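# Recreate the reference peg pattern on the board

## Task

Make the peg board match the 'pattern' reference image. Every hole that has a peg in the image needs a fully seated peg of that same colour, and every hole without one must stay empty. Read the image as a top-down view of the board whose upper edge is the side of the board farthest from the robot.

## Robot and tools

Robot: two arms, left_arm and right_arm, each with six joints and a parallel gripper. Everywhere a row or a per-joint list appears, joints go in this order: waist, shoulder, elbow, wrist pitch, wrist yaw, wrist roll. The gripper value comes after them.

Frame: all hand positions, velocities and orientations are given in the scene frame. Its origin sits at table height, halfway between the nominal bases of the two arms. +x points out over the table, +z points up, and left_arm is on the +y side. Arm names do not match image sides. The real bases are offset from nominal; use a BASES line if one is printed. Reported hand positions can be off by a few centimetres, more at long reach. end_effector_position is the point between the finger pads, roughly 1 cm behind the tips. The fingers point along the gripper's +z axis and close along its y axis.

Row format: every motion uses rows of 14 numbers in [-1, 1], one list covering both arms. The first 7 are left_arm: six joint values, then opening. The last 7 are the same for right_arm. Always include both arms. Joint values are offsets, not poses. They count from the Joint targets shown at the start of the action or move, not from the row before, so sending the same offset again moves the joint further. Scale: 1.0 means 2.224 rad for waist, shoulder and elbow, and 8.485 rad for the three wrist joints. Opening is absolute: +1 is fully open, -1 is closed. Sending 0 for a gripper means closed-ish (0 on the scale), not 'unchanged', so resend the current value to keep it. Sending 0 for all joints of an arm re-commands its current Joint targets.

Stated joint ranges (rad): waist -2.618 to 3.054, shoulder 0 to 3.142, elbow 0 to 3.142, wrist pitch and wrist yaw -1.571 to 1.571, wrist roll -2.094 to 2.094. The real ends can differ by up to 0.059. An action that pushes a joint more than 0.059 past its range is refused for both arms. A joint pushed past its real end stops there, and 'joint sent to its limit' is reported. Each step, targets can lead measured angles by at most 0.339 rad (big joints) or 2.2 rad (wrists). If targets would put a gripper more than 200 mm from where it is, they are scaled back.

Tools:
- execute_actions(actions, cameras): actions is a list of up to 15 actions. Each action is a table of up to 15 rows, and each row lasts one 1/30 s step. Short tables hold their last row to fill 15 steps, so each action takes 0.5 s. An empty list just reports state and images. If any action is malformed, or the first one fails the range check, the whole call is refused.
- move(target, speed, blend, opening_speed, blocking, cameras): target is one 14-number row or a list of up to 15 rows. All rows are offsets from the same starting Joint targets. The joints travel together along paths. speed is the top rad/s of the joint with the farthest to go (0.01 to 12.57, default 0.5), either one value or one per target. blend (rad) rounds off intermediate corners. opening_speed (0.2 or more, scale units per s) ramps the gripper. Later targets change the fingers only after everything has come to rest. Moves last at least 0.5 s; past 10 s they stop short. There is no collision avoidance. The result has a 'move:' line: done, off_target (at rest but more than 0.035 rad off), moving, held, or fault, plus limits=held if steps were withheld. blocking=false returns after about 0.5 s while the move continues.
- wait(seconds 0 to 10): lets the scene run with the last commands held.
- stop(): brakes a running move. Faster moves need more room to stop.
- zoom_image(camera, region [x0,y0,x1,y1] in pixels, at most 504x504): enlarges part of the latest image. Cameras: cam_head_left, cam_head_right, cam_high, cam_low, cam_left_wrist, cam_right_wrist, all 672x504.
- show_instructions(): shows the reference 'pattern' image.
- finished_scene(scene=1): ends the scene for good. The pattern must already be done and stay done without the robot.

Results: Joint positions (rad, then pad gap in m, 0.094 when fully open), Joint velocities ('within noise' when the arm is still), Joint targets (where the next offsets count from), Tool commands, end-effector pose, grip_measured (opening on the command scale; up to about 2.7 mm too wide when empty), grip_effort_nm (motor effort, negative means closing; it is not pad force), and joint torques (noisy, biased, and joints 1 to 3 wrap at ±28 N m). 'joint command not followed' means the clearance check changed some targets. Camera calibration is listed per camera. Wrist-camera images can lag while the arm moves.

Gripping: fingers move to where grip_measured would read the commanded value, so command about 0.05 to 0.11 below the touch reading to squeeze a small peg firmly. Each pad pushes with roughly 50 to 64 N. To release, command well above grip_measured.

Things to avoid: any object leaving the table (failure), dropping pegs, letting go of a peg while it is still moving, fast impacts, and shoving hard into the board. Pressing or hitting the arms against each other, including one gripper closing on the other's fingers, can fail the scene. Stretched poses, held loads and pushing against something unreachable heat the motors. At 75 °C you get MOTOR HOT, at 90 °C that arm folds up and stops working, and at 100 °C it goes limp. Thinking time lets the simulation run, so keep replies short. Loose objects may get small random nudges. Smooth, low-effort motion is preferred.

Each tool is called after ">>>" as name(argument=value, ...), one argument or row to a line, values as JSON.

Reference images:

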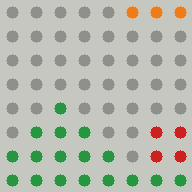

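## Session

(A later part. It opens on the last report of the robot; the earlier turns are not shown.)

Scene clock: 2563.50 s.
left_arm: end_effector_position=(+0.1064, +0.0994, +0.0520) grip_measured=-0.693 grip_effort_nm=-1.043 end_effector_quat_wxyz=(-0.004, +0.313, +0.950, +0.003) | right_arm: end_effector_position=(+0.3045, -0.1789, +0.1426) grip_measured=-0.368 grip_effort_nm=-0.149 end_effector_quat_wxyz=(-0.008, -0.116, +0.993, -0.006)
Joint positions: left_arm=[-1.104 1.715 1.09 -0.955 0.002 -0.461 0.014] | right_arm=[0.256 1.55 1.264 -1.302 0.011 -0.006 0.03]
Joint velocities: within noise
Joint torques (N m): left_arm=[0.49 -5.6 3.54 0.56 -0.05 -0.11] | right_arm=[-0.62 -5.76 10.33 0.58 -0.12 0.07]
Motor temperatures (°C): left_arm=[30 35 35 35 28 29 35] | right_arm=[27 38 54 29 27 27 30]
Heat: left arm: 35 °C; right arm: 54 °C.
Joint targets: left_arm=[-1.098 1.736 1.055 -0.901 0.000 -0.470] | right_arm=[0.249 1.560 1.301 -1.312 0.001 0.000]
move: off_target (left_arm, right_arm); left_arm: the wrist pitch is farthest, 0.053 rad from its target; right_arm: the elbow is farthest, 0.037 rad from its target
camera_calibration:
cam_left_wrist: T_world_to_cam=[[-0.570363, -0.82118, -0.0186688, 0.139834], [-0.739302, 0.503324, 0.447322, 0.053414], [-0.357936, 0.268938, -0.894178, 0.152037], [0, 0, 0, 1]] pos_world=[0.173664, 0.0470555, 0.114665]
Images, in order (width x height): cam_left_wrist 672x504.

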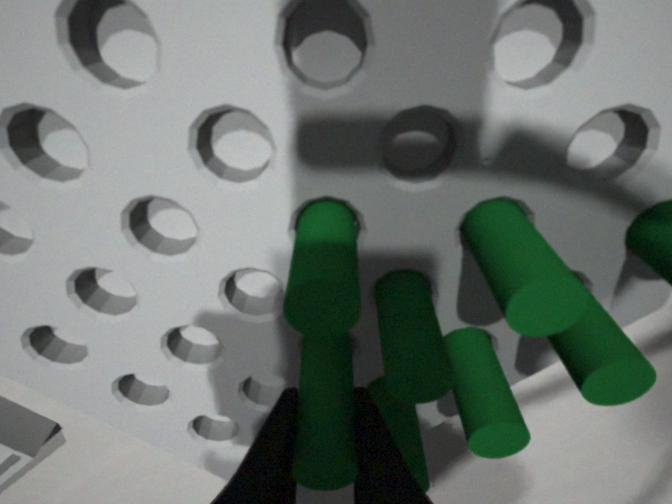

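>>> move(
  target=[
    [0,-0.0207,0.0297,-0.0112,0,0,-0.85,0,0,0,0,0,0,-0.37],
    [-0.0003,-0.0027,-0.0029,0,0,0,-0.85,0,0,0,0,0,0,-0.37],
  ],
  speed=0.12,
  cameras=["cam_left_wrist"],
)

>>> zoom_image(
  camera="cam_left_wrist",
  region=[270, 290, 390, 400],
)

Scene clock: 2580.47 s.
left_arm: end_effector_position=(+0.1054, +0.1007, +0.0456) grip_measured=-0.693 grip_effort_nm=-1.048 end_effector_quat_wxyz=(-0.002, +0.313, +0.950, +0.000) | right_arm: end_effector_position=(+0.3045, -0.1789, +0.1426) grip_measured=-0.368 grip_effort_nm=-0.149 end_effector_quat_wxyz=(-0.008, -0.116, +0.993, -0.006)
Joint positions: left_arm=[-1.104 1.713 1.061 -0.921 0.004 -0.462 0.014] | right_arm=[0.256 1.55 1.264 -1.302 0.011 -0.006 0.03]
Joint velocities: within noise
Joint torques (N m): left_arm=[0.46 -5.91 5.42 0.14 -0.04 -0.12] | right_arm=[-0.65 -5.76 10.33 0.59 -0.11 0.07]
Motor temperatures (°C): left_arm=[30 35 34 35 28 29 35] | right_arm=[27 38 54 29 27 27 30]
Heat: left arm: 35 °C; right arm: 54 °C.
Joint targets: left_arm=[-1.099 1.730 1.048 -0.901 0.000 -0.470] | right_arm=[0.249 1.560 1.301 -1.311 0.001 0.000]
move: off_target (right_arm); right_arm: the elbow is farthest, 0.037 rad from its target
camera_calibration:
cam_left_wrist: T_world_to_cam=[[-0.570043, -0.821492, -0.0141769, 0.139953], [-0.73999, 0.505837, 0.443333, 0.0549122], [-0.357023, 0.26321, -0.896245, 0.146074], [0, 0, 0, 1]] pos_world=[0.172566, 0.0487459, 0.108558]
Images, in order (width x height): cam_left_wrist 672x504.

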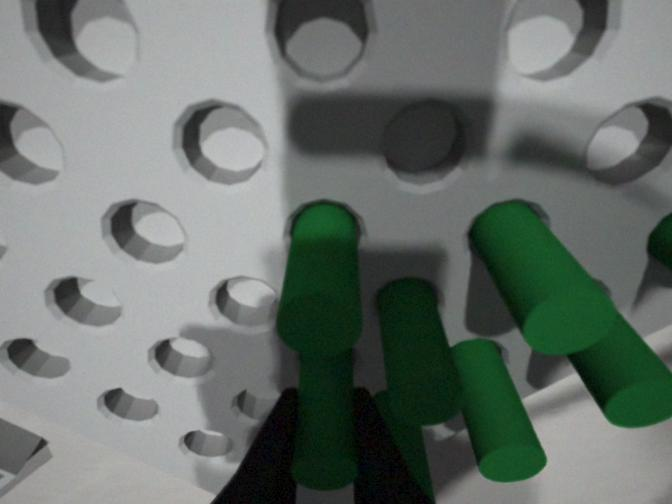

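Scaled by 4.200 from the camera's 672x504 image, which has a finer 960x720 frame.

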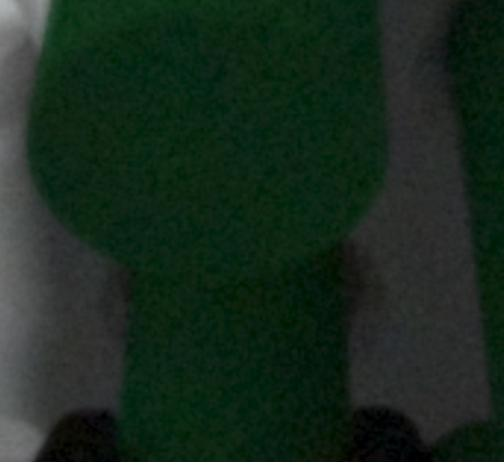

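>>> move(
  target=[
    [0,0,0,0,0,0,-0.5,0,0,0,0,0,0,-0.37],
    [0,-0.0477,0.071,-0.0212,0,0,-0.5,0,0,0,0,0,0,-0.37],
    [0.2693,-0.1034,0.0908,-0.047,0,-0.0389,-0.37,0,0,0,0,0,0,-0.37],
    [0.4811,-0.1763,-0.1398,-0.0027,0,-0.0796,-0.37,0,0,0,0,0,0,-0.37],
  ],
  speed=[0.3,0.5,1.2,0.6],
  cameras=["cam_left_wrist"],
)

Scene clock: 2616.17 s.
left_arm: end_effector_position=(+0.1778, +0.3507, +0.0514) grip_measured=-0.371 grip_effort_nm=0.061 end_effector_quat_wxyz=(+0.005, -0.525, +0.851, -0.008) | right_arm: end_effector_position=(+0.3045, -0.1789, +0.1426) grip_measured=-0.368 grip_effort_nm=-0.149 end_effector_quat_wxyz=(-0.008, -0.116, +0.993, -0.006)
Joint positions: left_arm=[-0.033 1.361 0.746 -0.939 0.007 -1.134 0.03] | right_arm=[0.256 1.55 1.264 -1.302 0.011 -0.006 0.03]
Joint velocities: within noise
Joint torques (N m): left_arm=[0.44 -5.93 5.9 0.14 -0.07 -0.19] | right_arm=[-0.65 -5.76 10.32 0.58 -0.12 0.08]
Motor temperatures (°C): left_arm=[30 34 34 34 28 29 35] | right_arm=[27 38 54 29 27 27 30]
Heat: left arm: 35 °C; right arm: 54 °C.
Joint targets: left_arm=[-0.029 1.338 0.737 -0.924 0.000 -1.145] | right_arm=[0.249 1.560 1.301 -1.312 0.001 0.000]
move: off_target (right_arm); right_arm: the elbow is farthest, 0.037 rad from its target
camera_calibration:
cam_left_wrist: T_world_to_cam=[[0.907108, -0.420892, 0.00221312, -0.0173499], [-0.378978, -0.814463, 0.439347, 0.378478], [-0.183115, -0.399374, -0.898315, 0.312915], [0, 0, 0, 1]] pos_world=[0.216472, 0.425924, 0.114852]
Images, in order (width x height): cam_left_wrist 672x504.

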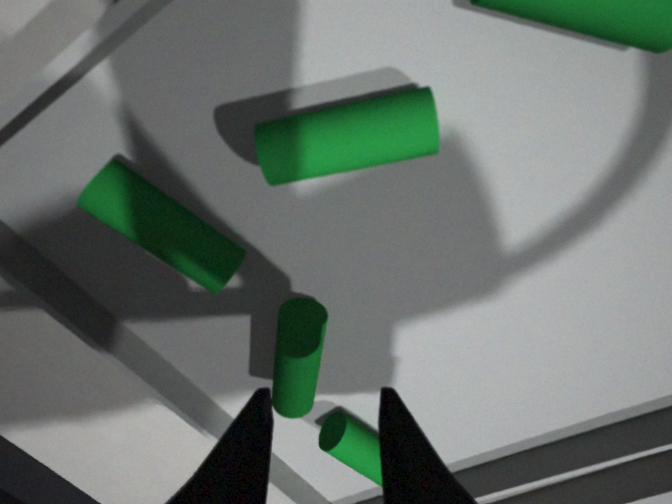

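>>> move(
  target=[0.0063,0,0,0,0,0.0194,-0.37,0,0,0,0,0,0,-0.37],
  speed=0.4,
  cameras=["cam_left_wrist"],
)

Scene clock: 2644.57 s.
left_arm: end_effector_position=(+0.1782, +0.3533, +0.0514) grip_measured=-0.371 grip_effort_nm=0.056 end_effector_quat_wxyz=(+0.006, -0.469, +0.883, -0.007) | right_arm: end_effector_position=(+0.3045, -0.1789, +0.1426) grip_measured=-0.368 grip_effort_nm=-0.149 end_effector_quat_wxyz=(-0.008, -0.116, +0.993, -0.006)
Joint positions: left_arm=[-0.021 1.361 0.746 -0.938 0.007 -0.99 0.03] | right_arm=[0.256 1.55 1.264 -1.302 0.011 -0.006 0.03]
Joint velocities: within noise
Joint torques (N m): left_arm=[0.53 -6.09 5.82 0.19 -0.06 0.11] | right_arm=[-0.64 -5.76 10.32 0.58 -0.12 0.07]
Motor temperatures (°C): left_arm=[30 34 34 34 28 29 34] | right_arm=[27 37 55 29 27 27 30]
Heat: left arm: 34 °C; right arm: 55 °C.
Joint targets: left_arm=[-0.015 1.338 0.737 -0.924 0.000 -0.981] | right_arm=[0.249 1.560 1.301 -1.312 0.001 0.000]
move: off_target (right_arm); right_arm: the elbow is farthest, 0.037 rad from its target
camera_calibration:
cam_left_wrist: T_world_to_cam=[[0.844417, -0.535678, 0.0030535, 0.0351281], [-0.483087, -0.759027, 0.436469, 0.379851], [-0.231489, -0.370037, -0.899714, 0.312373], [0, 0, 0, 1]] pos_world=[0.226149, 0.422724, 0.115146]
Images, in order (width x height): cam_left_wrist 672x504.

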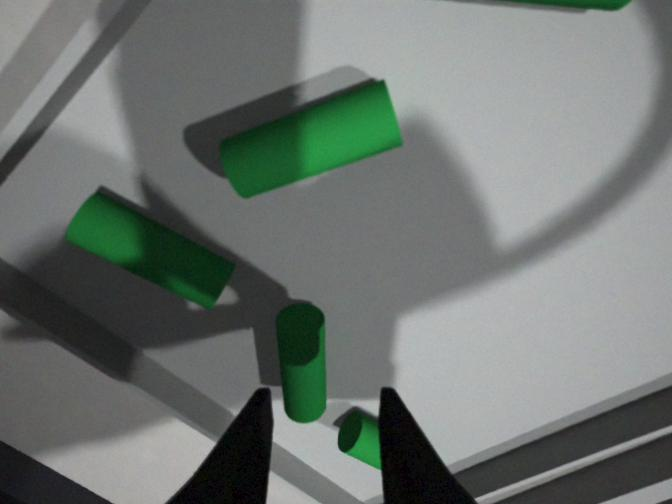

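>>> move(
  target=[
    [0.0076,-0.004,-0.008,0,0,0,-0.37,0,0,0,0,0,0,-0.37],
    [0.0076,0.0445,-0.0495,0.0178,0,0,-0.37,0,0,0,0,0,0,-0.37],
    [0.0076,0.0445,-0.0495,0.0178,0,0,-0.85,0,0,0,0,0,0,-0.37],
    [0.0076,0.01,0.0508,-0.016,0,0,-0.85,0,0,0,0,0,0,-0.37],
    [-0.1281,0.1403,0.2082,0.0382,0,0.0803,-0.85,0,0,0,0,0,0,-0.37],
    [-0.2779,0.0728,-0.0616,0.1678,0,0.1156,-0.85,0,0,0,0,0,0,-0.37],
  ],
  speed=[0.2,0.3,0.3,0.5,1,1.2],
  cameras=["cam_left_wrist"],
)

Scene clock: 2666.40 s.
left_arm: end_effector_position=(+0.3234, +0.1050, +0.1336) grip_measured=-0.694 grip_effort_nm=-1.053 end_effector_quat_wxyz=(+0.508, +0.257, +0.804, -0.169) | right_arm: end_effector_position=(+0.3045, -0.1789, +0.1426) grip_measured=-0.368 grip_effort_nm=-0.149 end_effector_quat_wxyz=(-0.008, -0.116, +0.993, -0.006)
Joint positions: left_arm=[-0.63 1.529 0.612 0.477 0.006 -0.008 0.014] | right_arm=[0.256 1.55 1.264 -1.302 0.011 -0.006 0.03]
Joint velocities: within noise
Joint torques (N m): left_arm=[-0.23 -8.81 6.32 1.9 -0.04 0.06] | right_arm=[-0.65 -5.78 10.33 0.59 -0.11 0.08]
Motor temperatures (°C): left_arm=[30 34 34 34 28 29 34] | right_arm=[27 37 55 29 27 27 30]
Heat: left arm: 34 °C; right arm: 55 °C.
Joint targets: left_arm=[-0.633 1.500 0.600 0.500 0.000 0.000] | right_arm=[0.249 1.560 1.301 -1.312 0.001 0.000]
move: off_target (right_arm); target 3's new numbers were sent with left_arm's wrist pitch 0.045 rad from that target; right_arm: the elbow is farthest, 0.037 rad from its target
camera_calibration:
cam_left_wrist: T_world_to_cam=[[-0.563285, -0.825693, 0.0306624, 0.26128], [-0.655943, 0.4243, -0.624266, 0.29906], [0.502442, -0.371753, -0.78061, 0.0749544], [0, 0, 0, 1]] pos_world=[0.305682, 0.11671, 0.237192]
Images, in order (width x height): cam_left_wrist 672x504.

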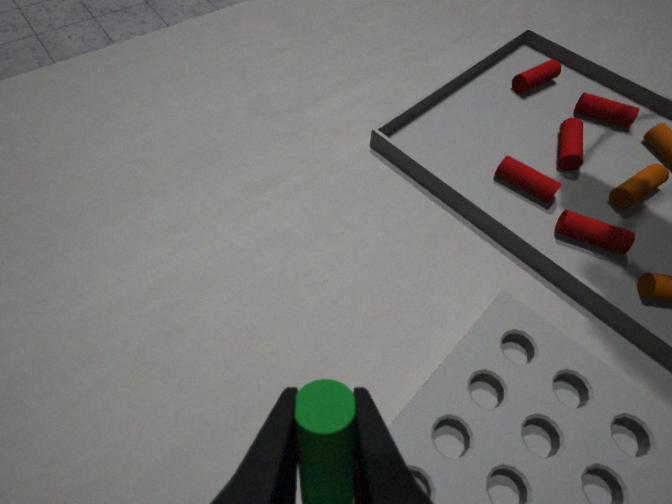

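>>> move(
  target=[
    [0.0054,0.1529,-0.1524,0.0814,0,0,-0.85,0,0,0,0,0,0,-0.37],
    [0.0054,0.1915,-0.1524,0.0951,0,0,-0.85,0,0,0,0,0,0,-0.37],
  ],
  speed=[0.8,0.12],
  cameras=["cam_left_wrist"],
)

Scene clock: 2682.03 s.
left_arm: end_effector_position=(+0.2883, +0.1333, +0.0551) grip_measured=-0.694 grip_effort_nm=-1.053 end_effector_quat_wxyz=(+0.554, +0.247, +0.775, -0.180) | right_arm: end_effector_position=(+0.3045, -0.1789, +0.1426) grip_measured=-0.368 grip_effort_nm=-0.144 end_effector_quat_wxyz=(-0.008, -0.116, +0.993, -0.006)
Joint positions: left_arm=[-0.625 1.902 0.267 1.307 0.003 -0.005 0.014] | right_arm=[0.256 1.55 1.264 -1.302 0.011 -0.006 0.03]
Joint velocities: within noise
Joint torques (N m): left_arm=[0.47 -4.31 3 1.75 -0.03 0.05] | right_arm=[-0.65 -5.78 10.32 0.58 -0.11 0.08]
Motor temperatures (°C): left_arm=[30 35 34 37 28 29 34] | right_arm=[27 37 55 29 27 27 30]
Heat: left arm: 37 °C; right arm: 55 °C.
Joint targets: left_arm=[-0.621 1.926 0.261 1.307 0.000 0.000] | right_arm=[0.249 1.560 1.301 -1.312 0.001 0.000]
move: off_target (right_arm); right_arm: the elbow is farthest, 0.037 rad from its target
camera_calibration:
cam_left_wrist: T_world_to_cam=[[-0.560616, -0.827552, 0.0294421, 0.266869], [-0.596014, 0.378569, -0.708133, 0.208392], [0.574872, -0.414539, -0.705465, 0.022469], [0, 0, 0, 1]] pos_world=[0.260899, 0.151271, 0.155564]
Images, in order (width x height): cam_left_wrist 672x504.

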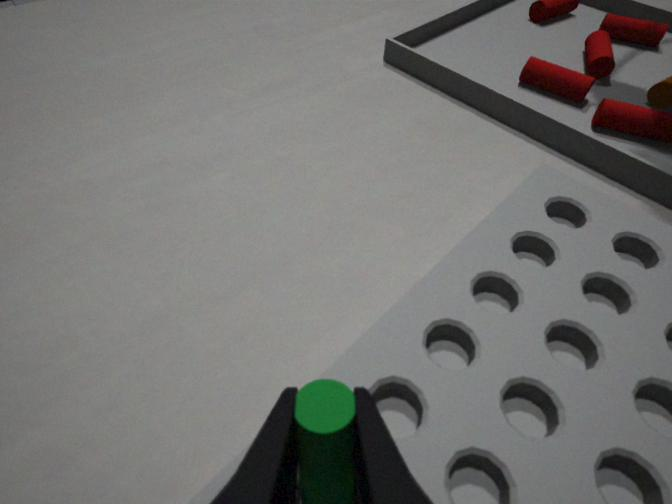

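>>> move(
  target=[
    [0,0,-0.0018,0.0004,0,0,-0.7,0,0,0,0,0,0,-0.37],
    [0,0,-0.0018,0.0004,0,0,-0.55,0,0,0,0,0,0,-0.37],
    [0,0,-0.0018,0.0004,0,0,-0.42,0,0,0,0,0,0,-0.37],
    [0,-0.1151,0,0,0,0,-0.42,0,0,0,0,0,0,-0.37],
    [0,-0.1461,0.424,-0.1898,0,0,-0.42,0,0,0,0,0,0,-0.37],
    [0,0.037,0.6713,-0.3081,0,0,-0.37,0,0,0,0,0,0,-0.37],
  ],
  speed=[0.2,0.2,0.5,0.3,1.2,1],
  cameras=["cam_left_wrist"],
)

Scene clock: 2697.03 s.
left_arm: end_effector_position=(+0.2852, +0.1355, +0.1211) grip_measured=-0.372 grip_effort_nm=0.066 end_effector_quat_wxyz=(+0.005, +0.302, +0.953, -0.003) | right_arm: end_effector_position=(+0.3045, -0.1789, +0.1426) grip_measured=-0.368 grip_effort_nm=-0.149 end_effector_quat_wxyz=(-0.008, -0.116, +0.993, -0.006)
Joint positions: left_arm=[-0.625 1.987 1.724 -1.296 0.003 -0.005 0.03] | right_arm=[0.256 1.55 1.264 -1.302 0.011 -0.006 0.03]
Joint velocities: within noise
Joint torques (N m): left_arm=[0.18 -8.46 10.02 -0.11 -0.04 0.04] | right_arm=[-0.65 -5.76 10.33 0.58 -0.12 0.08]
Motor temperatures (°C): left_arm=[30 34 34 38 28 29 34] | right_arm=[27 37 55 29 27 27 30]
Heat: left arm: 38 °C; right arm: 55 °C.
Joint targets: left_arm=[-0.621 2.009 1.754 -1.308 0.000 0.000] | right_arm=[0.249 1.560 1.301 -1.312 0.001 0.000]
move: off_target (right_arm); right_arm: the elbow is farthest, 0.037 rad from its target
camera_calibration:
cam_left_wrist: T_world_to_cam=[[-0.550934, -0.834454, -0.0125926, 0.268275], [-0.756728, 0.493141, 0.429156, 0.145059], [-0.351901, 0.245966, -0.903142, 0.270503], [0, 0, 0, 1]] pos_world=[0.352762, 0.0857937, 0.185428]
Images, in order (width x height): cam_left_wrist 672x504.

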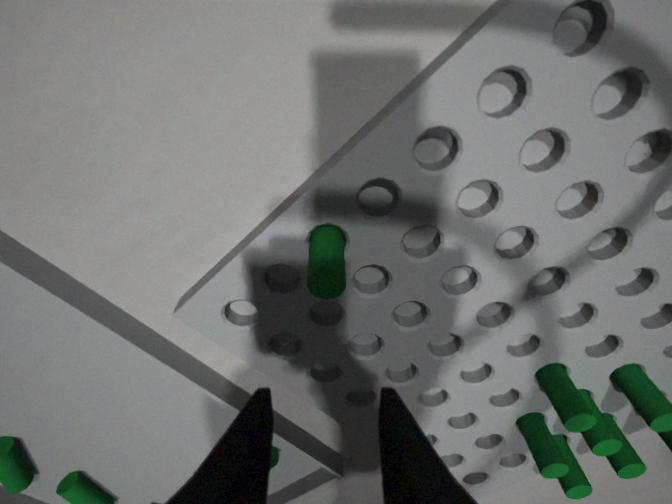

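>>> move(
  target=[
    [0,0.0234,-0.1156,0.0352,0,0,-0.37,0,0,0,0,0,0,-0.37],
    [0,0.0234,-0.1156,0.0352,0,0,-0.85,0,0,0,0,0,0,-0.37],
    [0,0,0,0,0,0,-0.85,0,0,0,0,0,0,-0.37],
    [-0.1756,-0.1569,-0.2343,0.0243,0,-0.0436,-0.85,0,0,0,0,0,0,-0.37],
  ],
  speed=[0.4,0.4,0.4,0.7],
  cameras=["cam_left_wrist"],
)

Scene clock: 2708.83 s.
left_arm: end_effector_position=(+0.1347, +0.1040, +0.0960) grip_measured=-0.693 grip_effort_nm=-1.048 end_effector_quat_wxyz=(+0.001, +0.318, +0.948, -0.002) | right_arm: end_effector_position=(+0.3045, -0.1789, +0.1426) grip_measured=-0.368 grip_effort_nm=-0.144 end_effector_quat_wxyz=(-0.008, -0.116, +0.993, -0.006)
Joint positions: left_arm=[-1.013 1.691 1.245 -1.121 0.002 -0.36 0.014] | right_arm=[0.256 1.55 1.264 -1.302 0.011 -0.006 0.03]
Joint velocities: within noise
Joint torques (N m): left_arm=[0.18 -10.26 5.94 0.17 -0.06 -0.12] | right_arm=[-0.64 -5.78 10.3 0.58 -0.11 0.07]
Motor temperatures (°C): left_arm=[30 35 34 36 28 29 34] | right_arm=[27 37 55 29 27 27 30]
Heat: left arm: 36 °C; right arm: 55 °C.
Joint targets: left_arm=[-1.011 1.660 1.233 -1.101 0.000 -0.370] | right_arm=[0.249 1.560 1.301 -1.312 0.001 0.000]
move: off_target (right_arm); right_arm: the elbow is farthest, 0.037 rad from its target
camera_calibration:
cam_left_wrist: T_world_to_cam=[[-0.578104, -0.81586, -0.0129697, 0.160483], [-0.737124, 0.515364, 0.437091, 0.0517408], [-0.349921, 0.262244, -0.899324, 0.200238], [0, 0, 0, 1]] pos_world=[0.200982, 0.0517548, 0.159545]
Images, in order (width x height): cam_left_wrist 672x504.

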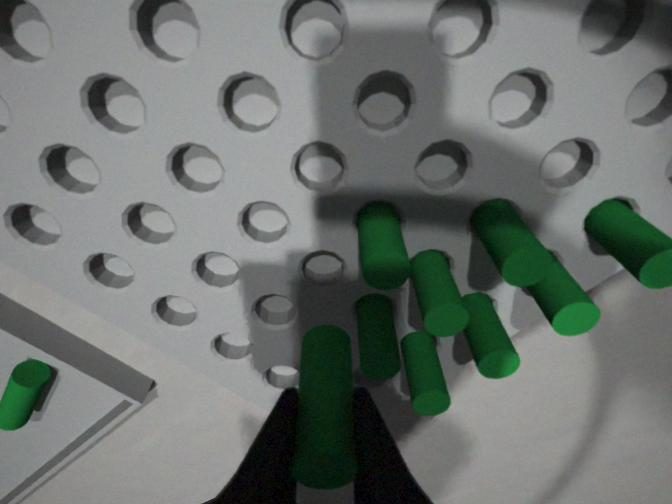

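>>> move(
  target=[0.0045,0.0436,-0.0452,0.0168,0,0,-0.85,0,0,0,0,0,0,-0.37],
  speed=0.3,
  cameras=["cam_left_wrist"],
)

>>> zoom_image(
  camera="cam_left_wrist",
  region=[270, 290, 390, 400],
)

Scene clock: 2721.40 s.
left_arm: end_effector_position=(+0.1355, +0.1057, +0.0559) grip_measured=-0.693 grip_effort_nm=-1.043 end_effector_quat_wxyz=(-0.005, +0.315, +0.949, +0.003) | right_arm: end_effector_position=(+0.3045, -0.1789, +0.1426) grip_measured=-0.368 grip_effort_nm=-0.149 end_effector_quat_wxyz=(-0.008, -0.116, +0.993, -0.006)
Joint positions: left_arm=[-1.008 1.744 1.141 -0.979 0.002 -0.361 0.014] | right_arm=[0.256 1.55 1.264 -1.302 0.011 -0.006 0.03]
Joint velocities: within noise
Joint torques (N m): left_arm=[0.43 -6.64 5.9 0.14 -0.02 -0.1] | right_arm=[-0.64 -5.75 10.3 0.59 -0.12 0.08]
Motor temperatures (°C): left_arm=[30 35 34 35 28 29 34] | right_arm=[27 37 55 29 27 27 30]
Heat: left arm: 35 °C; right arm: 55 °C.
Joint targets: left_arm=[-1.002 1.756 1.133 -0.959 0.000 -0.370] | right_arm=[0.249 1.560 1.301 -1.312 0.001 0.000]
move: off_target (right_arm); right_arm: the elbow is farthest, 0.037 rad from its target
camera_calibration:
cam_left_wrist: T_world_to_cam=[[-0.573165, -0.819228, -0.018639, 0.161753], [-0.736725, 0.505217, 0.449434, 0.0693961], [-0.358772, 0.271332, -0.893119, 0.163969], [0, 0, 0, 1]] pos_world=[0.202665, 0.0529629, 0.11827]
Images, in order (width x height): cam_left_wrist 672x504.

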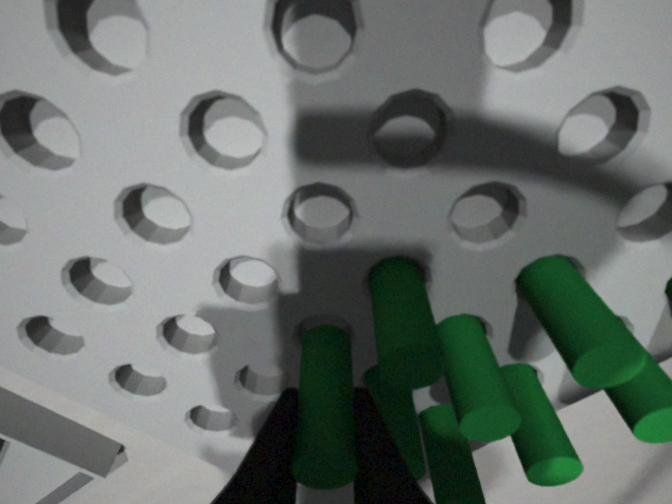

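Scaled by 4.200 from the camera's 672x504 image, which has a finer 960x720 frame.

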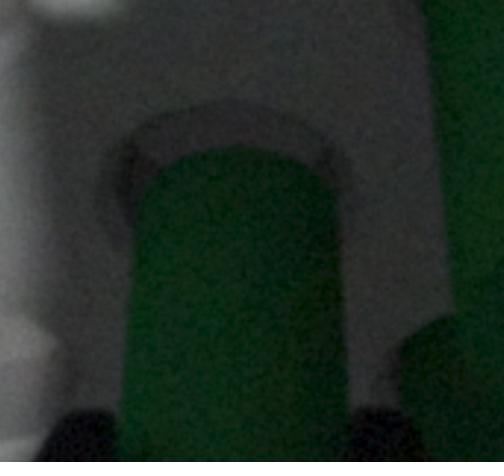

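>>> move(
  target=[0.002,0.0054,-0.0175,0.0059,0,0,-0.85,0,0,0,0,0,0,-0.37],
  speed=0.12,
  cameras=["cam_left_wrist"],
)

>>> zoom_image(
  camera="cam_left_wrist",
  region=[270, 290, 390, 400],
)

Scene clock: 2737.67 s.
left_arm: end_effector_position=(+0.1363, +0.1067, +0.0456) grip_measured=-0.693 grip_effort_nm=-1.053 end_effector_quat_wxyz=(-0.002, +0.313, +0.950, +0.001) | right_arm: end_effector_position=(+0.3045, -0.1789, +0.1426) grip_measured=-0.368 grip_effort_nm=-0.144 end_effector_quat_wxyz=(-0.008, -0.116, +0.993, -0.006)
Joint positions: left_arm=[-1.004 1.751 1.106 -0.93 0.002 -0.361 0.014] | right_arm=[0.256 1.55 1.264 -1.302 0.011 -0.006 0.03]
Joint velocities: within noise
Joint torques (N m): left_arm=[0.51 -6.22 5.49 0.19 -0.06 -0.14] | right_arm=[-0.65 -5.75 10.32 0.6 -0.12 0.08]
Motor temperatures (°C): left_arm=[30 35 34 35 28 29 34] | right_arm=[27 37 55 29 27 27 30]
Heat: left arm: 35 °C; right arm: 55 °C.
Joint targets: left_arm=[-0.997 1.769 1.094 -0.909 0.000 -0.370] | right_arm=[0.249 1.560 1.301 -1.312 0.001 0.000]
move: off_target (right_arm); right_arm: the elbow is farthest, 0.037 rad from its target
camera_calibration:
cam_left_wrist: T_world_to_cam=[[-0.569721, -0.821681, -0.0160406, 0.162646], [-0.740497, 0.504769, 0.443704, 0.0748635], [-0.356486, 0.264665, -0.89603, 0.155314], [0, 0, 0, 1]] pos_world=[0.203466, 0.0547478, 0.108558]
Images, in order (width x height): cam_left_wrist 672x504.

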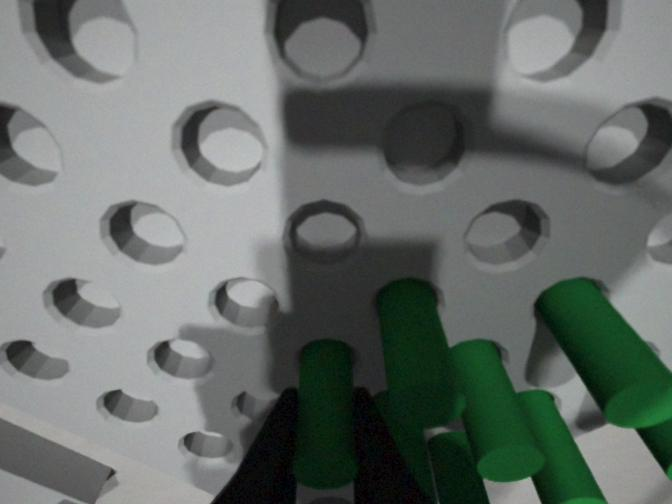

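Scaled by 4.200 from the camera's 672x504 image, which has a finer 960x720 frame.

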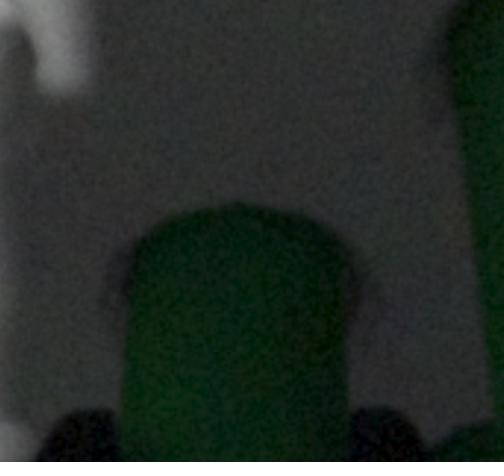

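>>> move(
  target=[
    [0,0,0,0,0,0,-0.5,0,0,0,0,0,0,-0.37],
    [0,-0.0477,0.071,-0.0212,0,0,-0.5,0,0,0,0,0,0,-0.37],
    [0.2684,-0.121,0.0701,-0.0461,0,0.079,-0.37,0,0,0,0,0,0,-0.37],
    [0.5288,-0.21,-0.1772,-0.0033,0,0.2062,-0.37,0,0,0,0,0,0,-0.37],
  ],
  speed=[0.3,0.5,1.2,0.8],
  cameras=["cam_left_wrist"],
)

Scene clock: 2774.37 s.
left_arm: end_effector_position=(+0.1639, +0.3930, +0.0498) grip_measured=-0.371 grip_effort_nm=0.066 end_effector_quat_wxyz=(+0.003, +0.559, +0.829, +0.006) | right_arm: end_effector_position=(+0.3045, -0.1789, +0.1426) grip_measured=-0.368 grip_effort_nm=-0.144 end_effector_quat_wxyz=(-0.008, -0.116, +0.993, -0.006)
Joint positions: left_arm=[0.174 1.322 0.711 -0.946 -0.005 1.365 0.03] | right_arm=[0.256 1.55 1.264 -1.302 0.011 -0.006 0.03]
Joint velocities: within noise
Joint torques (N m): left_arm=[0.38 -5.49 5.67 0.11 0.06 0.19] | right_arm=[-0.65 -5.76 10.32 0.58 -0.12 0.08]
Motor temperatures (°C): left_arm=[30 34 34 34 28 29 34] | right_arm=[27 37 55 29 27 27 30]
Heat: left arm: 34 °C; right arm: 55 °C.
Joint targets: left_arm=[0.179 1.301 0.699 -0.937 0.000 1.380] | right_arm=[0.249 1.560 1.301 -1.312 0.001 0.000]
move: off_target (right_arm); right_arm: the elbow is farthest, 0.037 rad from its target
camera_calibration:
cam_left_wrist: T_world_to_cam=[[-0.914604, -0.403249, -0.0298144, 0.306362], [-0.374107, 0.815915, 0.440824, -0.233223], [-0.153436, 0.414333, -0.897098, 0.00112164], [0, 0, 0, 1]] pos_world=[0.193122, 0.313365, 0.11295]
Images, in order (width x height): cam_left_wrist 672x504.

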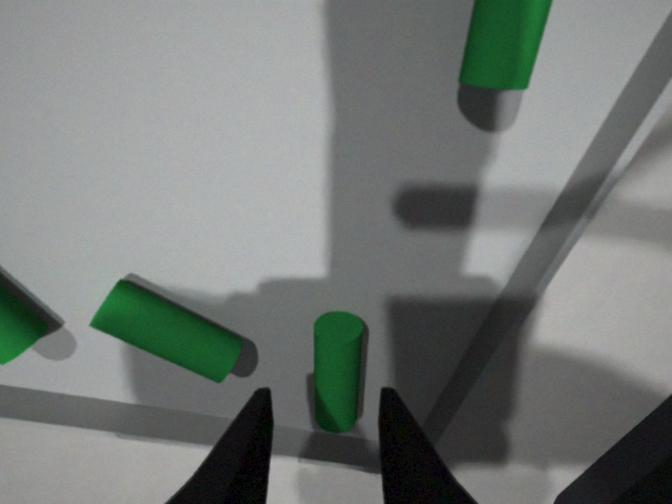

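>>> move(
  target=[
    [0.005,-0.004,-0.004,0,0,0,-0.52,0,0,0,0,0,0,-0.37],
    [0.005,0.045,-0.0445,0.0183,0,0,-0.52,0,0,0,0,0,0,-0.37],
    [0.005,0.045,-0.0445,0.0183,0,0,-0.85,0,0,0,0,0,0,-0.37],
    [0.005,0.013,0.0544,-0.0169,0,0,-0.85,0,0,0,0,0,0,-0.37],
    [-0.2154,0.1569,0.2253,0.0397,0,-0.1273,-0.85,0,0,0,0,0,0,-0.37],
    [-0.3633,0.0895,-0.0445,0.1694,0.0014,-0.1648,-0.85,0,0,0,0,0,0,-0.37],
  ],
  speed=[0.2,0.3,0.3,0.5,1,1.2],
  cameras=["cam_left_wrist"],
)

Scene clock: 2804.17 s.
left_arm: end_effector_position=(+0.3251, +0.1071, +0.1338) grip_measured=-0.695 grip_effort_nm=-1.048 end_effector_quat_wxyz=(+0.510, +0.255, +0.805, -0.166) | right_arm: end_effector_position=(+0.3045, -0.1789, +0.1426) grip_measured=-0.368 grip_effort_nm=-0.144 end_effector_quat_wxyz=(-0.008, -0.116, +0.993, -0.006)
Joint positions: left_arm=[-0.626 1.529 0.612 0.477 0.001 -0.007 0.014] | right_arm=[0.256 1.55 1.264 -1.302 0.011 -0.006 0.03]
Joint velocities: within noise
Joint torques (N m): left_arm=[-0.1 -8.95 6.37 1.92 0.11 -0.14] | right_arm=[-0.64 -5.78 10.32 0.58 -0.11 0.08]
Motor temperatures (°C): left_arm=[30 34 34 34 28 29 34] | right_arm=[27 37 55 29 27 27 30]
Heat: left arm: 34 °C; right arm: 55 °C.
Joint targets: left_arm=[-0.629 1.500 0.601 0.501 0.012 -0.018] | right_arm=[0.249 1.560 1.301 -1.312 0.001 0.000]
move: off_target (right_arm); right_arm: the elbow is farthest, 0.037 rad from its target
camera_calibration:
cam_left_wrist: T_world_to_cam=[[-0.556591, -0.830331, 0.0275211, 0.262719], [-0.657839, 0.420249, -0.625011, 0.300562], [0.5074, -0.36598, -0.780131, 0.0726386], [0, 0, 0, 1]] pos_world=[0.307091, 0.118417, 0.237292]
Images, in order (width x height): cam_left_wrist 672x504.

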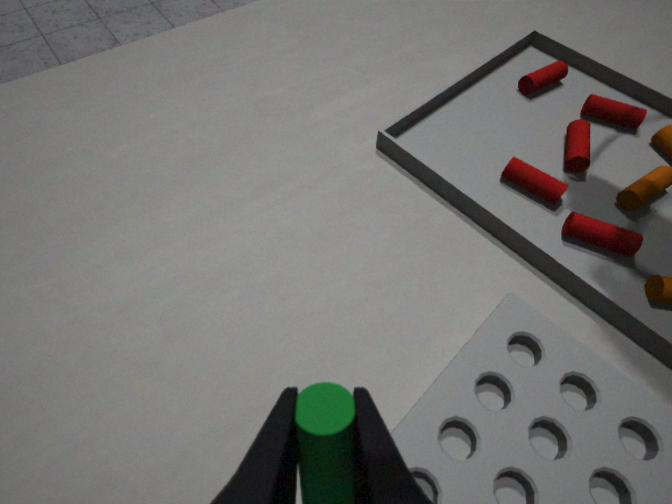

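>>> move(
  target=[
    [0,0.1529,-0.1529,0.0813,-0.0014,0.0021,-0.85,0,0,0,0,0,0,-0.37],
    [0,0.1915,-0.1529,0.095,-0.0014,0.0021,-0.85,0,0,0,0,0,0,-0.37],
    [0,0.1915,-0.1542,0.0955,-0.0014,0.0021,-0.7,0,0,0,0,0,0,-0.37],
    [0,0.1915,-0.1542,0.0955,-0.0014,0.0021,-0.55,0,0,0,0,0,0,-0.37],
    [0,0.1915,-0.1542,0.0955,-0.0014,0.0021,-0.42,0,0,0,0,0,0,-0.37],
    [0,0.0764,-0.1542,0.0955,-0.0014,0.0021,-0.42,0,0,0,0,0,0,-0.37],
    [0,0.0454,0.2698,-0.0943,-0.0014,0.0021,-0.42,0,0,0,0,0,0,-0.37],
    [0,0.2285,0.5171,-0.2127,-0.0014,0.0021,-0.37,0,0,0,0,0,0,-0.37],
  ],
  speed=[0.8,0.12,0.2,0.2,0.5,0.3,1.2,1],
  cameras=["cam_left_wrist"],
)

Scene clock: 2823.10 s.
left_arm: end_effector_position=(+0.2854, +0.1358, +0.1202) grip_measured=-0.372 grip_effort_nm=0.051 end_effector_quat_wxyz=(+0.006, +0.303, +0.953, -0.001) | right_arm: end_effector_position=(+0.3045, -0.1789, +0.1426) grip_measured=-0.368 grip_effort_nm=-0.139 end_effector_quat_wxyz=(-0.008, -0.116, +0.993, -0.006)
Joint positions: left_arm=[-0.626 1.987 1.721 -1.293 -0.001 -0.005 0.03] | right_arm=[0.256 1.55 1.264 -1.302 0.011 -0.006 0.03]
Joint velocities: within noise
Joint torques (N m): left_arm=[-0.34 -8.66 10.06 -0.12 0.05 0] | right_arm=[-0.64 -5.75 10.35 0.58 -0.12 0.07]
Motor temperatures (°C): left_arm=[30 35 34 37 28 29 34] | right_arm=[27 37 55 29 27 27 30]
Heat: left arm: 37 °C; right arm: 55 °C.
Joint targets: left_arm=[-0.629 2.009 1.751 -1.304 0.000 -0.001] | right_arm=[0.249 1.560 1.301 -1.312 0.001 0.000]
move: off_target (right_arm); right_arm: the elbow is farthest, 0.037 rad from its target
camera_calibration:
cam_left_wrist: T_world_to_cam=[[-0.551769, -0.833835, -0.0164154, 0.269218], [-0.757187, 0.492605, 0.428962, 0.14569], [-0.349597, 0.249117, -0.903174, 0.268612], [0, 0, 0, 1]] pos_world=[0.352767, 0.0857999, 0.184527]
Images, in order (width x height): cam_left_wrist 672x504.

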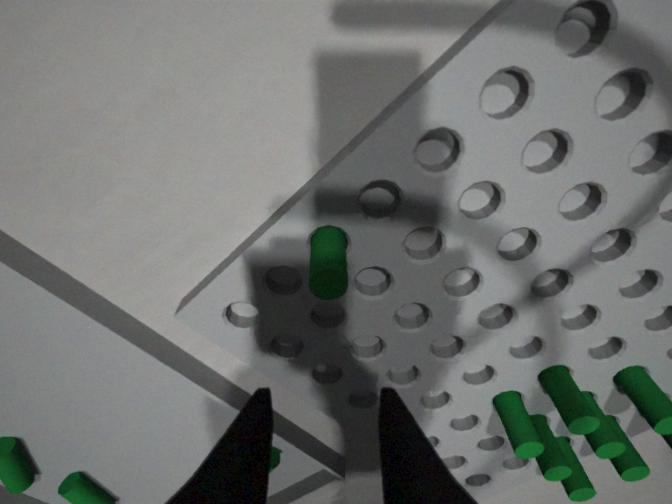

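>>> move(
  target=[
    [0,0.0234,-0.1156,0.0352,0,0,-0.37,0,0,0,0,0,0,-0.37],
    [0,0.0234,-0.1156,0.0352,0,0,-0.85,0,0,0,0,0,0,-0.37],
    [0,0,0,0,0,0,-0.85,0,0,0,0,0,0,-0.37],
    [-0.1263,-0.1353,-0.2082,0.023,0,-0.0329,-0.85,0,0,0,0,0,0,-0.37],
    [-0.1263,-0.0944,-0.2556,0.0398,0,-0.0329,-0.85,0,0,0,0,0,0,-0.37],
  ],
  speed=[0.4,0.4,0.4,0.7,0.3],
  cameras=["cam_left_wrist"],
)

>>> zoom_image(
  camera="cam_left_wrist",
  region=[270, 290, 390, 400],
)

Scene clock: 2847.87 s.
left_arm: end_effector_position=(+0.1666, +0.1141, +0.0555) grip_measured=-0.693 grip_effort_nm=-1.043 end_effector_quat_wxyz=(-0.005, +0.311, +0.950, +0.004) | right_arm: end_effector_position=(+0.3045, -0.1789, +0.1426) grip_measured=-0.368 grip_effort_nm=-0.144 end_effector_quat_wxyz=(-0.008, -0.116, +0.993, -0.006)
Joint positions: left_arm=[-0.91 1.786 1.19 -0.988 0 -0.271 0.014] | right_arm=[0.256 1.55 1.264 -1.302 0.011 -0.006 0.03]
Joint velocities: within noise
Joint torques (N m): left_arm=[-0.06 -7.15 5.96 0.19 -0.02 -0.14] | right_arm=[-0.65 -5.78 10.33 0.59 -0.11 0.07]
Motor temperatures (°C): left_arm=[30 35 36 34 28 29 33] | right_arm=[27 37 55 29 27 27 30]
Heat: left arm: 36 °C; right arm: 55 °C.
Joint targets: left_arm=[-0.910 1.799 1.182 -0.967 0.000 -0.280] | right_arm=[0.249 1.560 1.301 -1.312 0.001 0.000]
move: off_target (right_arm); right_arm: the elbow is farthest, 0.037 rad from its target
camera_calibration:
cam_left_wrist: T_world_to_cam=[[-0.56666, -0.823707, -0.0200733, 0.185945], [-0.740857, 0.4987, 0.449922, 0.0895251], [-0.360594, 0.269824, -0.892842, 0.17295], [0, 0, 0, 1]] pos_world=[0.234058, 0.0618521, 0.117871]
Images, in order (width x height): cam_left_wrist 672x504.

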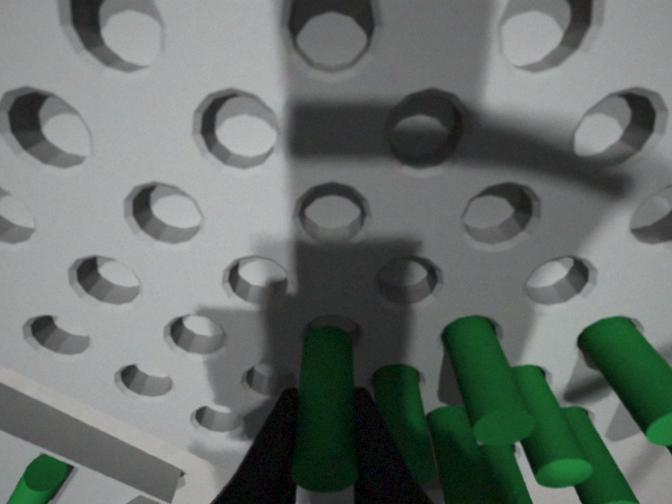

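Scaled by 4.200 from the camera's 672x504 image, which has a finer 960x720 frame.

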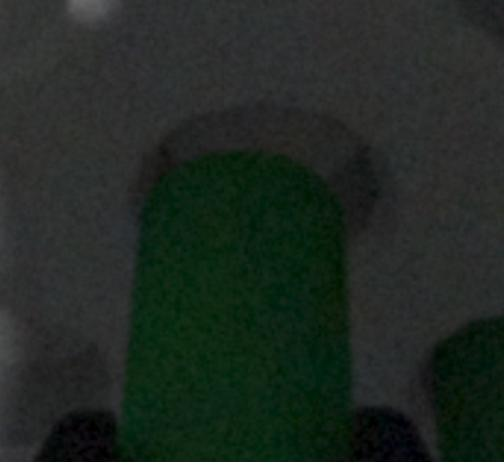

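>>> move(
  target=[-0.003,0.0045,-0.0175,0.0059,0,0,-0.85,0,0,0,0,0,0,-0.37],
  speed=0.12,
  cameras=["cam_left_wrist"],
)

Scene clock: 2862.27 s.
left_arm: end_effector_position=(+0.1664, +0.1136, +0.0461) grip_measured=-0.693 grip_effort_nm=-1.053 end_effector_quat_wxyz=(-0.001, +0.311, +0.950, +0.000) | right_arm: end_effector_position=(+0.3045, -0.1789, +0.1426) grip_measured=-0.368 grip_effort_nm=-0.144 end_effector_quat_wxyz=(-0.008, -0.116, +0.993, -0.006)
Joint positions: left_arm=[-0.91 1.79 1.156 -0.938 0.001 -0.272 0.014] | right_arm=[0.256 1.55 1.264 -1.302 0.011 -0.006 0.03]
Joint velocities: within noise
Joint torques (N m): left_arm=[-0.58 -6.6 5.49 0.18 -0.01 -0.14] | right_arm=[-0.62 -5.78 10.32 0.59 -0.12 0.07]
Motor temperatures (°C): left_arm=[30 34 35 34 28 29 34] | right_arm=[27 37 55 29 27 27 30]
Heat: left arm: 35 °C; right arm: 55 °C.
Joint targets: left_arm=[-0.917 1.809 1.144 -0.916 0.000 -0.280] | right_arm=[0.249 1.560 1.301 -1.312 0.001 0.000]
move: off_target (right_arm); right_arm: the elbow is farthest, 0.037 rad from its target
camera_calibration:
cam_left_wrist: T_world_to_cam=[[-0.566845, -0.823674, -0.0157458, 0.185079], [-0.743342, 0.503136, 0.440791, 0.0941805], [-0.355146, 0.261565, -0.897472, 0.164854], [0, 0, 0, 1]] pos_world=[0.233467, 0.0619392, 0.109352]
Images, in order (width x height): cam_left_wrist 672x504.

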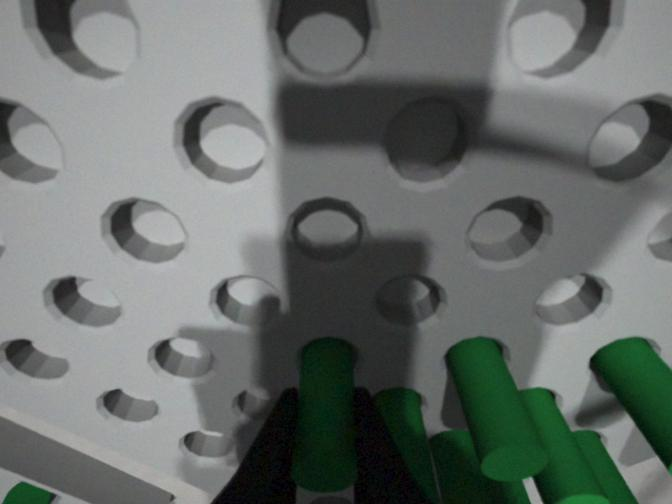

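>>> move(
  target=[
    [0,0,0,0,0,0,-0.5,0,0,0,0,0,0,-0.37],
    [0,-0.0477,0.071,-0.0212,0,0,-0.5,0,0,0,0,0,0,-0.37],
    [0.2774,-0.1389,0.0477,-0.0453,0,0.0566,-0.37,0,0,0,0,0,0,-0.37],
    [0.4987,-0.0949,-0.1012,0.0014,0,0.0713,-0.37,0,0,0,0,0,0,-0.37],
  ],
  speed=[0.3,0.5,1.2,0.8],
  cameras=["cam_left_wrist"],
)

Scene clock: 2886.37 s.
left_arm: end_effector_position=(+0.2198, +0.4072, +0.0464) grip_measured=-0.371 grip_effort_nm=0.056 end_effector_quat_wxyz=(-0.008, +0.058, +0.998, -0.001) | right_arm: end_effector_position=(+0.3045, -0.1789, +0.1426) grip_measured=-0.368 grip_effort_nm=-0.144 end_effector_quat_wxyz=(-0.008, -0.116, +0.993, -0.006)
Joint positions: left_arm=[0.192 1.588 0.927 -0.925 -0.002 0.313 0.03] | right_arm=[0.256 1.55 1.264 -1.302 0.011 -0.006 0.03]
Joint velocities: within noise
Joint torques (N m): left_arm=[0.1 -5.29 5.86 0.17 0.02 0.15] | right_arm=[-0.65 -5.75 10.33 0.59 -0.11 0.08]
Motor temperatures (°C): left_arm=[30 34 34 33 28 29 34] | right_arm=[27 37 55 29 27 27 30]
Heat: left arm: 34 °C; right arm: 55 °C.
Joint targets: left_arm=[0.193 1.598 0.918 -0.905 0.000 0.325] | right_arm=[0.249 1.560 1.301 -1.312 0.001 0.000]
move: off_target (right_arm); right_arm: the elbow is farthest, 0.037 rad from its target
camera_calibration:
cam_left_wrist: T_world_to_cam=[[-0.085217, -0.996265, -0.0139526, 0.42159], [-0.888767, 0.0696773, 0.453033, 0.193962], [-0.450368, 0.0510068, -0.891385, 0.213563], [0, 0, 0, 1]] pos_world=[0.304496, 0.395607, 0.108378]
Images, in order (width x height): cam_left_wrist 672x504.

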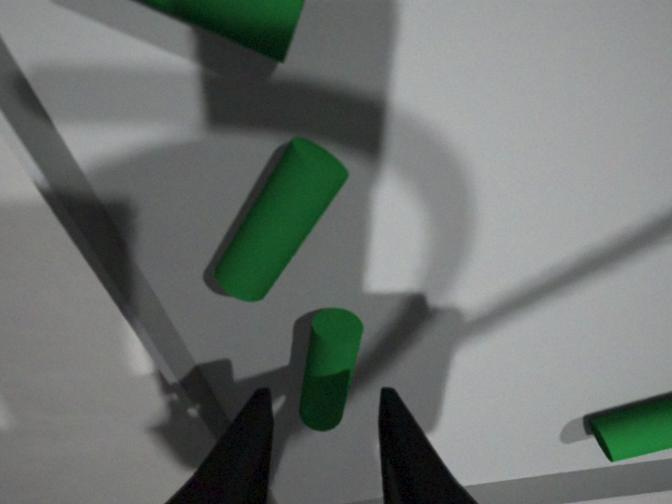

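>>> move(
  target=[
    [-0.0058,0,0,0,0,0.0144,-0.37,0,0,0,0,0,0,-0.37],
    [-0.0058,0.018,-0.0445,0.0166,0,0.0144,-0.37,0,0,0,0,0,0,-0.37],
    [-0.0058,0.018,-0.0445,0.0166,0,0.0144,-0.85,0,0,0,0,0,0,-0.37],
    [-0.0058,-0.0126,0.0549,-0.0159,0,0.0144,-0.85,0,0,0,0,0,0,-0.37],
    [-0.2217,0.0234,0.1268,0.0359,0,-0.0147,-0.85,0,0,0,0,0,0,-0.37],
    [-0.3696,-0.0441,-0.143,0.1656,0.0014,-0.0404,-0.85,0,0,0,0,0,0,-0.37],
  ],
  speed=[0.2,0.3,0.3,0.5,1,1.2],
  cameras=["cam_left_wrist"],
)

Scene clock: 2907.70 s.
left_arm: end_effector_position=(+0.3248, +0.1069, +0.1339) grip_measured=-0.694 grip_effort_nm=-1.048 end_effector_quat_wxyz=(+0.510, +0.256, +0.805, -0.166) | right_arm: end_effector_position=(+0.3045, -0.1789, +0.1426) grip_measured=-0.368 grip_effort_nm=-0.144 end_effector_quat_wxyz=(-0.008, -0.116, +0.993, -0.006)
Joint positions: left_arm=[-0.627 1.529 0.612 0.477 0.001 -0.007 0.014] | right_arm=[0.256 1.55 1.264 -1.302 0.011 -0.006 0.03]
Joint velocities: within noise
Joint torques (N m): left_arm=[-0.25 -8.83 6.41 1.89 0.08 -0.12] | right_arm=[-0.64 -5.76 10.3 0.59 -0.11 0.08]
Motor temperatures (°C): left_arm=[30 33 34 34 28 29 34] | right_arm=[27 37 55 29 27 27 30]
Heat: left arm: 34 °C; right arm: 55 °C.
Joint targets: left_arm=[-0.629 1.500 0.600 0.500 0.012 -0.018] | right_arm=[0.249 1.560 1.301 -1.312 0.001 0.000]
move: off_target (right_arm); target 3's new numbers were sent with left_arm's wrist pitch 0.048 rad from that target; right_arm: the elbow is farthest, 0.037 rad from its target
camera_calibration:
cam_left_wrist: T_world_to_cam=[[-0.557644, -0.82963, 0.0273331, 0.262612], [-0.657212, 0.421158, -0.625059, 0.300157], [0.507056, -0.366524, -0.780099, 0.0730088], [0, 0, 0, 1]] pos_world=[0.306691, 0.118217, 0.237392]
Images, in order (width x height): cam_left_wrist 672x504.

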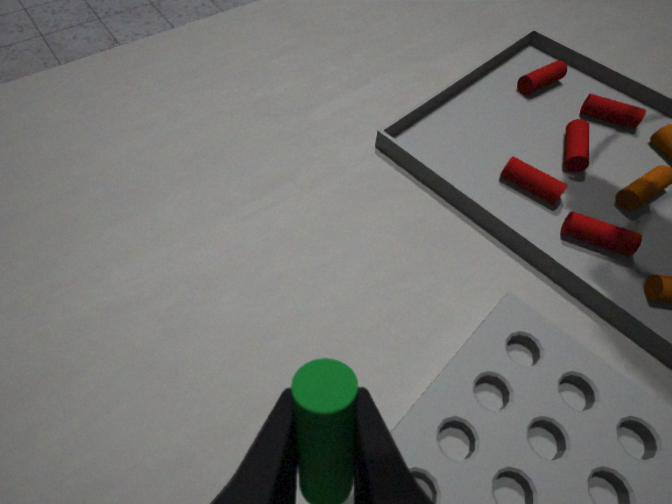

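>>> move(
  target=[
    [0,0.1529,-0.1529,0.0813,-0.0014,0.0021,-0.85,0,0,0,0,0,0,-0.37],
    [0,0.1885,-0.1529,0.0942,-0.0014,0.0021,-0.85,0,0,0,0,0,0,-0.37],
  ],
  speed=[0.8,0.12],
  cameras=["cam_left_wrist"],
)

Scene clock: 2965.83 s.
left_arm: end_effector_position=(+0.2863, +0.1347, +0.0486) grip_measured=-0.694 grip_effort_nm=-1.048 end_effector_quat_wxyz=(+0.543, +0.249, +0.783, -0.176) | right_arm: end_effector_position=(+0.3045, -0.1789, +0.1426) grip_measured=-0.368 grip_effort_nm=-0.149 end_effector_quat_wxyz=(-0.008, -0.116, +0.993, -0.006)
Joint positions: left_arm=[-0.627 1.9 0.267 1.276 0 -0.005 0.014] | right_arm=[0.256 1.55 1.264 -1.302 0.011 -0.006 0.03]
Joint velocities: within noise
Joint torques (N m): left_arm=[-0.23 -4.75 2.81 2 -0.01 0.07] | right_arm=[-0.65 -5.76 10.3 0.58 -0.11 0.08]
Motor temperatures (°C): left_arm=[30 35 34 41 28 29 35] | right_arm=[27 37 55 29 27 27 30]
Heat: left arm: 41 °C; right arm: 55 °C.
Joint targets: left_arm=[-0.629 1.919 0.260 1.300 0.000 0.000] | right_arm=[0.249 1.560 1.301 -1.312 0.001 0.000]
move: off_target (right_arm); right_arm: the elbow is farthest, 0.037 rad from its target
camera_calibration:
cam_left_wrist: T_world_to_cam=[[-0.558862, -0.828798, 0.0276875, 0.266786], [-0.61258, 0.3901, -0.687435, 0.204218], [0.558944, -0.401142, -0.725718, 0.0233451], [0, 0, 0, 1]] pos_world=[0.261148, 0.150811, 0.149942]
Images, in order (width x height): cam_left_wrist 672x504.

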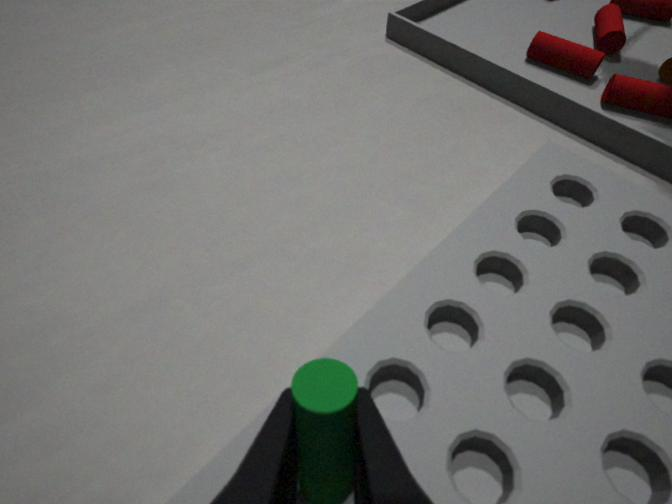

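>>> move(
  target=[
    [0,0,0,0,0,0,-0.7,0,0,0,0,0,0,-0.37],
    [0,0,0,0,0,0,-0.55,0,0,0,0,0,0,-0.37],
    [0,0,0,0,0,0,-0.42,0,0,0,0,0,0,-0.37],
    [0,-0.112,0,0.0012,0,0,-0.42,0,0,0,0,0,0,-0.37],
    [0,-0.143,0.4227,-0.1886,0,0,-0.42,0,0,0,0,0,0,-0.37],
    [0,0.0405,0.6704,-0.3069,0,0,-0.37,0,0,0,0,0,0,-0.37],
  ],
  speed=[0.2,0.2,0.5,0.3,1.2,1],
  cameras=["cam_left_wrist"],
)

Scene clock: 2984.17 s.
left_arm: end_effector_position=(+0.2853, +0.1354, +0.1202) grip_measured=-0.372 grip_effort_nm=0.061 end_effector_quat_wxyz=(+0.005, +0.303, +0.953, -0.002) | right_arm: end_effector_position=(+0.3045, -0.1789, +0.1426) grip_measured=-0.368 grip_effort_nm=-0.149 end_effector_quat_wxyz=(-0.008, -0.116, +0.993, -0.006)
Joint positions: left_arm=[-0.627 1.988 1.721 -1.293 0 -0.005 0.03] | right_arm=[0.256 1.55 1.264 -1.302 0.011 -0.006 0.03]
Joint velocities: within noise
Joint torques (N m): left_arm=[-0.23 -8.61 10.19 -0.14 0.02 0.05] | right_arm=[-0.64 -5.75 10.32 0.58 -0.12 0.08]
Motor temperatures (°C): left_arm=[30 34 34 40 28 29 34] | right_arm=[27 37 55 29 27 27 30]
Heat: left arm: 40 °C; right arm: 55 °C.
Joint targets: left_arm=[-0.629 2.009 1.751 -1.304 0.000 0.000] | right_arm=[0.249 1.560 1.301 -1.312 0.001 0.000]
move: off_target (right_arm); right_arm: the elbow is farthest, 0.037 rad from its target
camera_calibration:
cam_left_wrist: T_world_to_cam=[[-0.552147, -0.833601, -0.0156049, 0.268791], [-0.756765, 0.493223, 0.428996, 0.145646], [-0.349914, 0.248678, -0.903172, 0.268736], [0, 0, 0, 1]] pos_world=[0.352666, 0.0853997, 0.184428]
Images, in order (width x height): cam_left_wrist 672x504.

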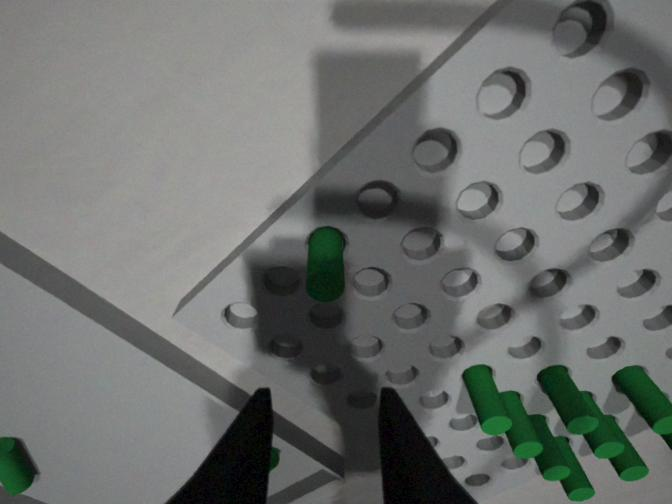

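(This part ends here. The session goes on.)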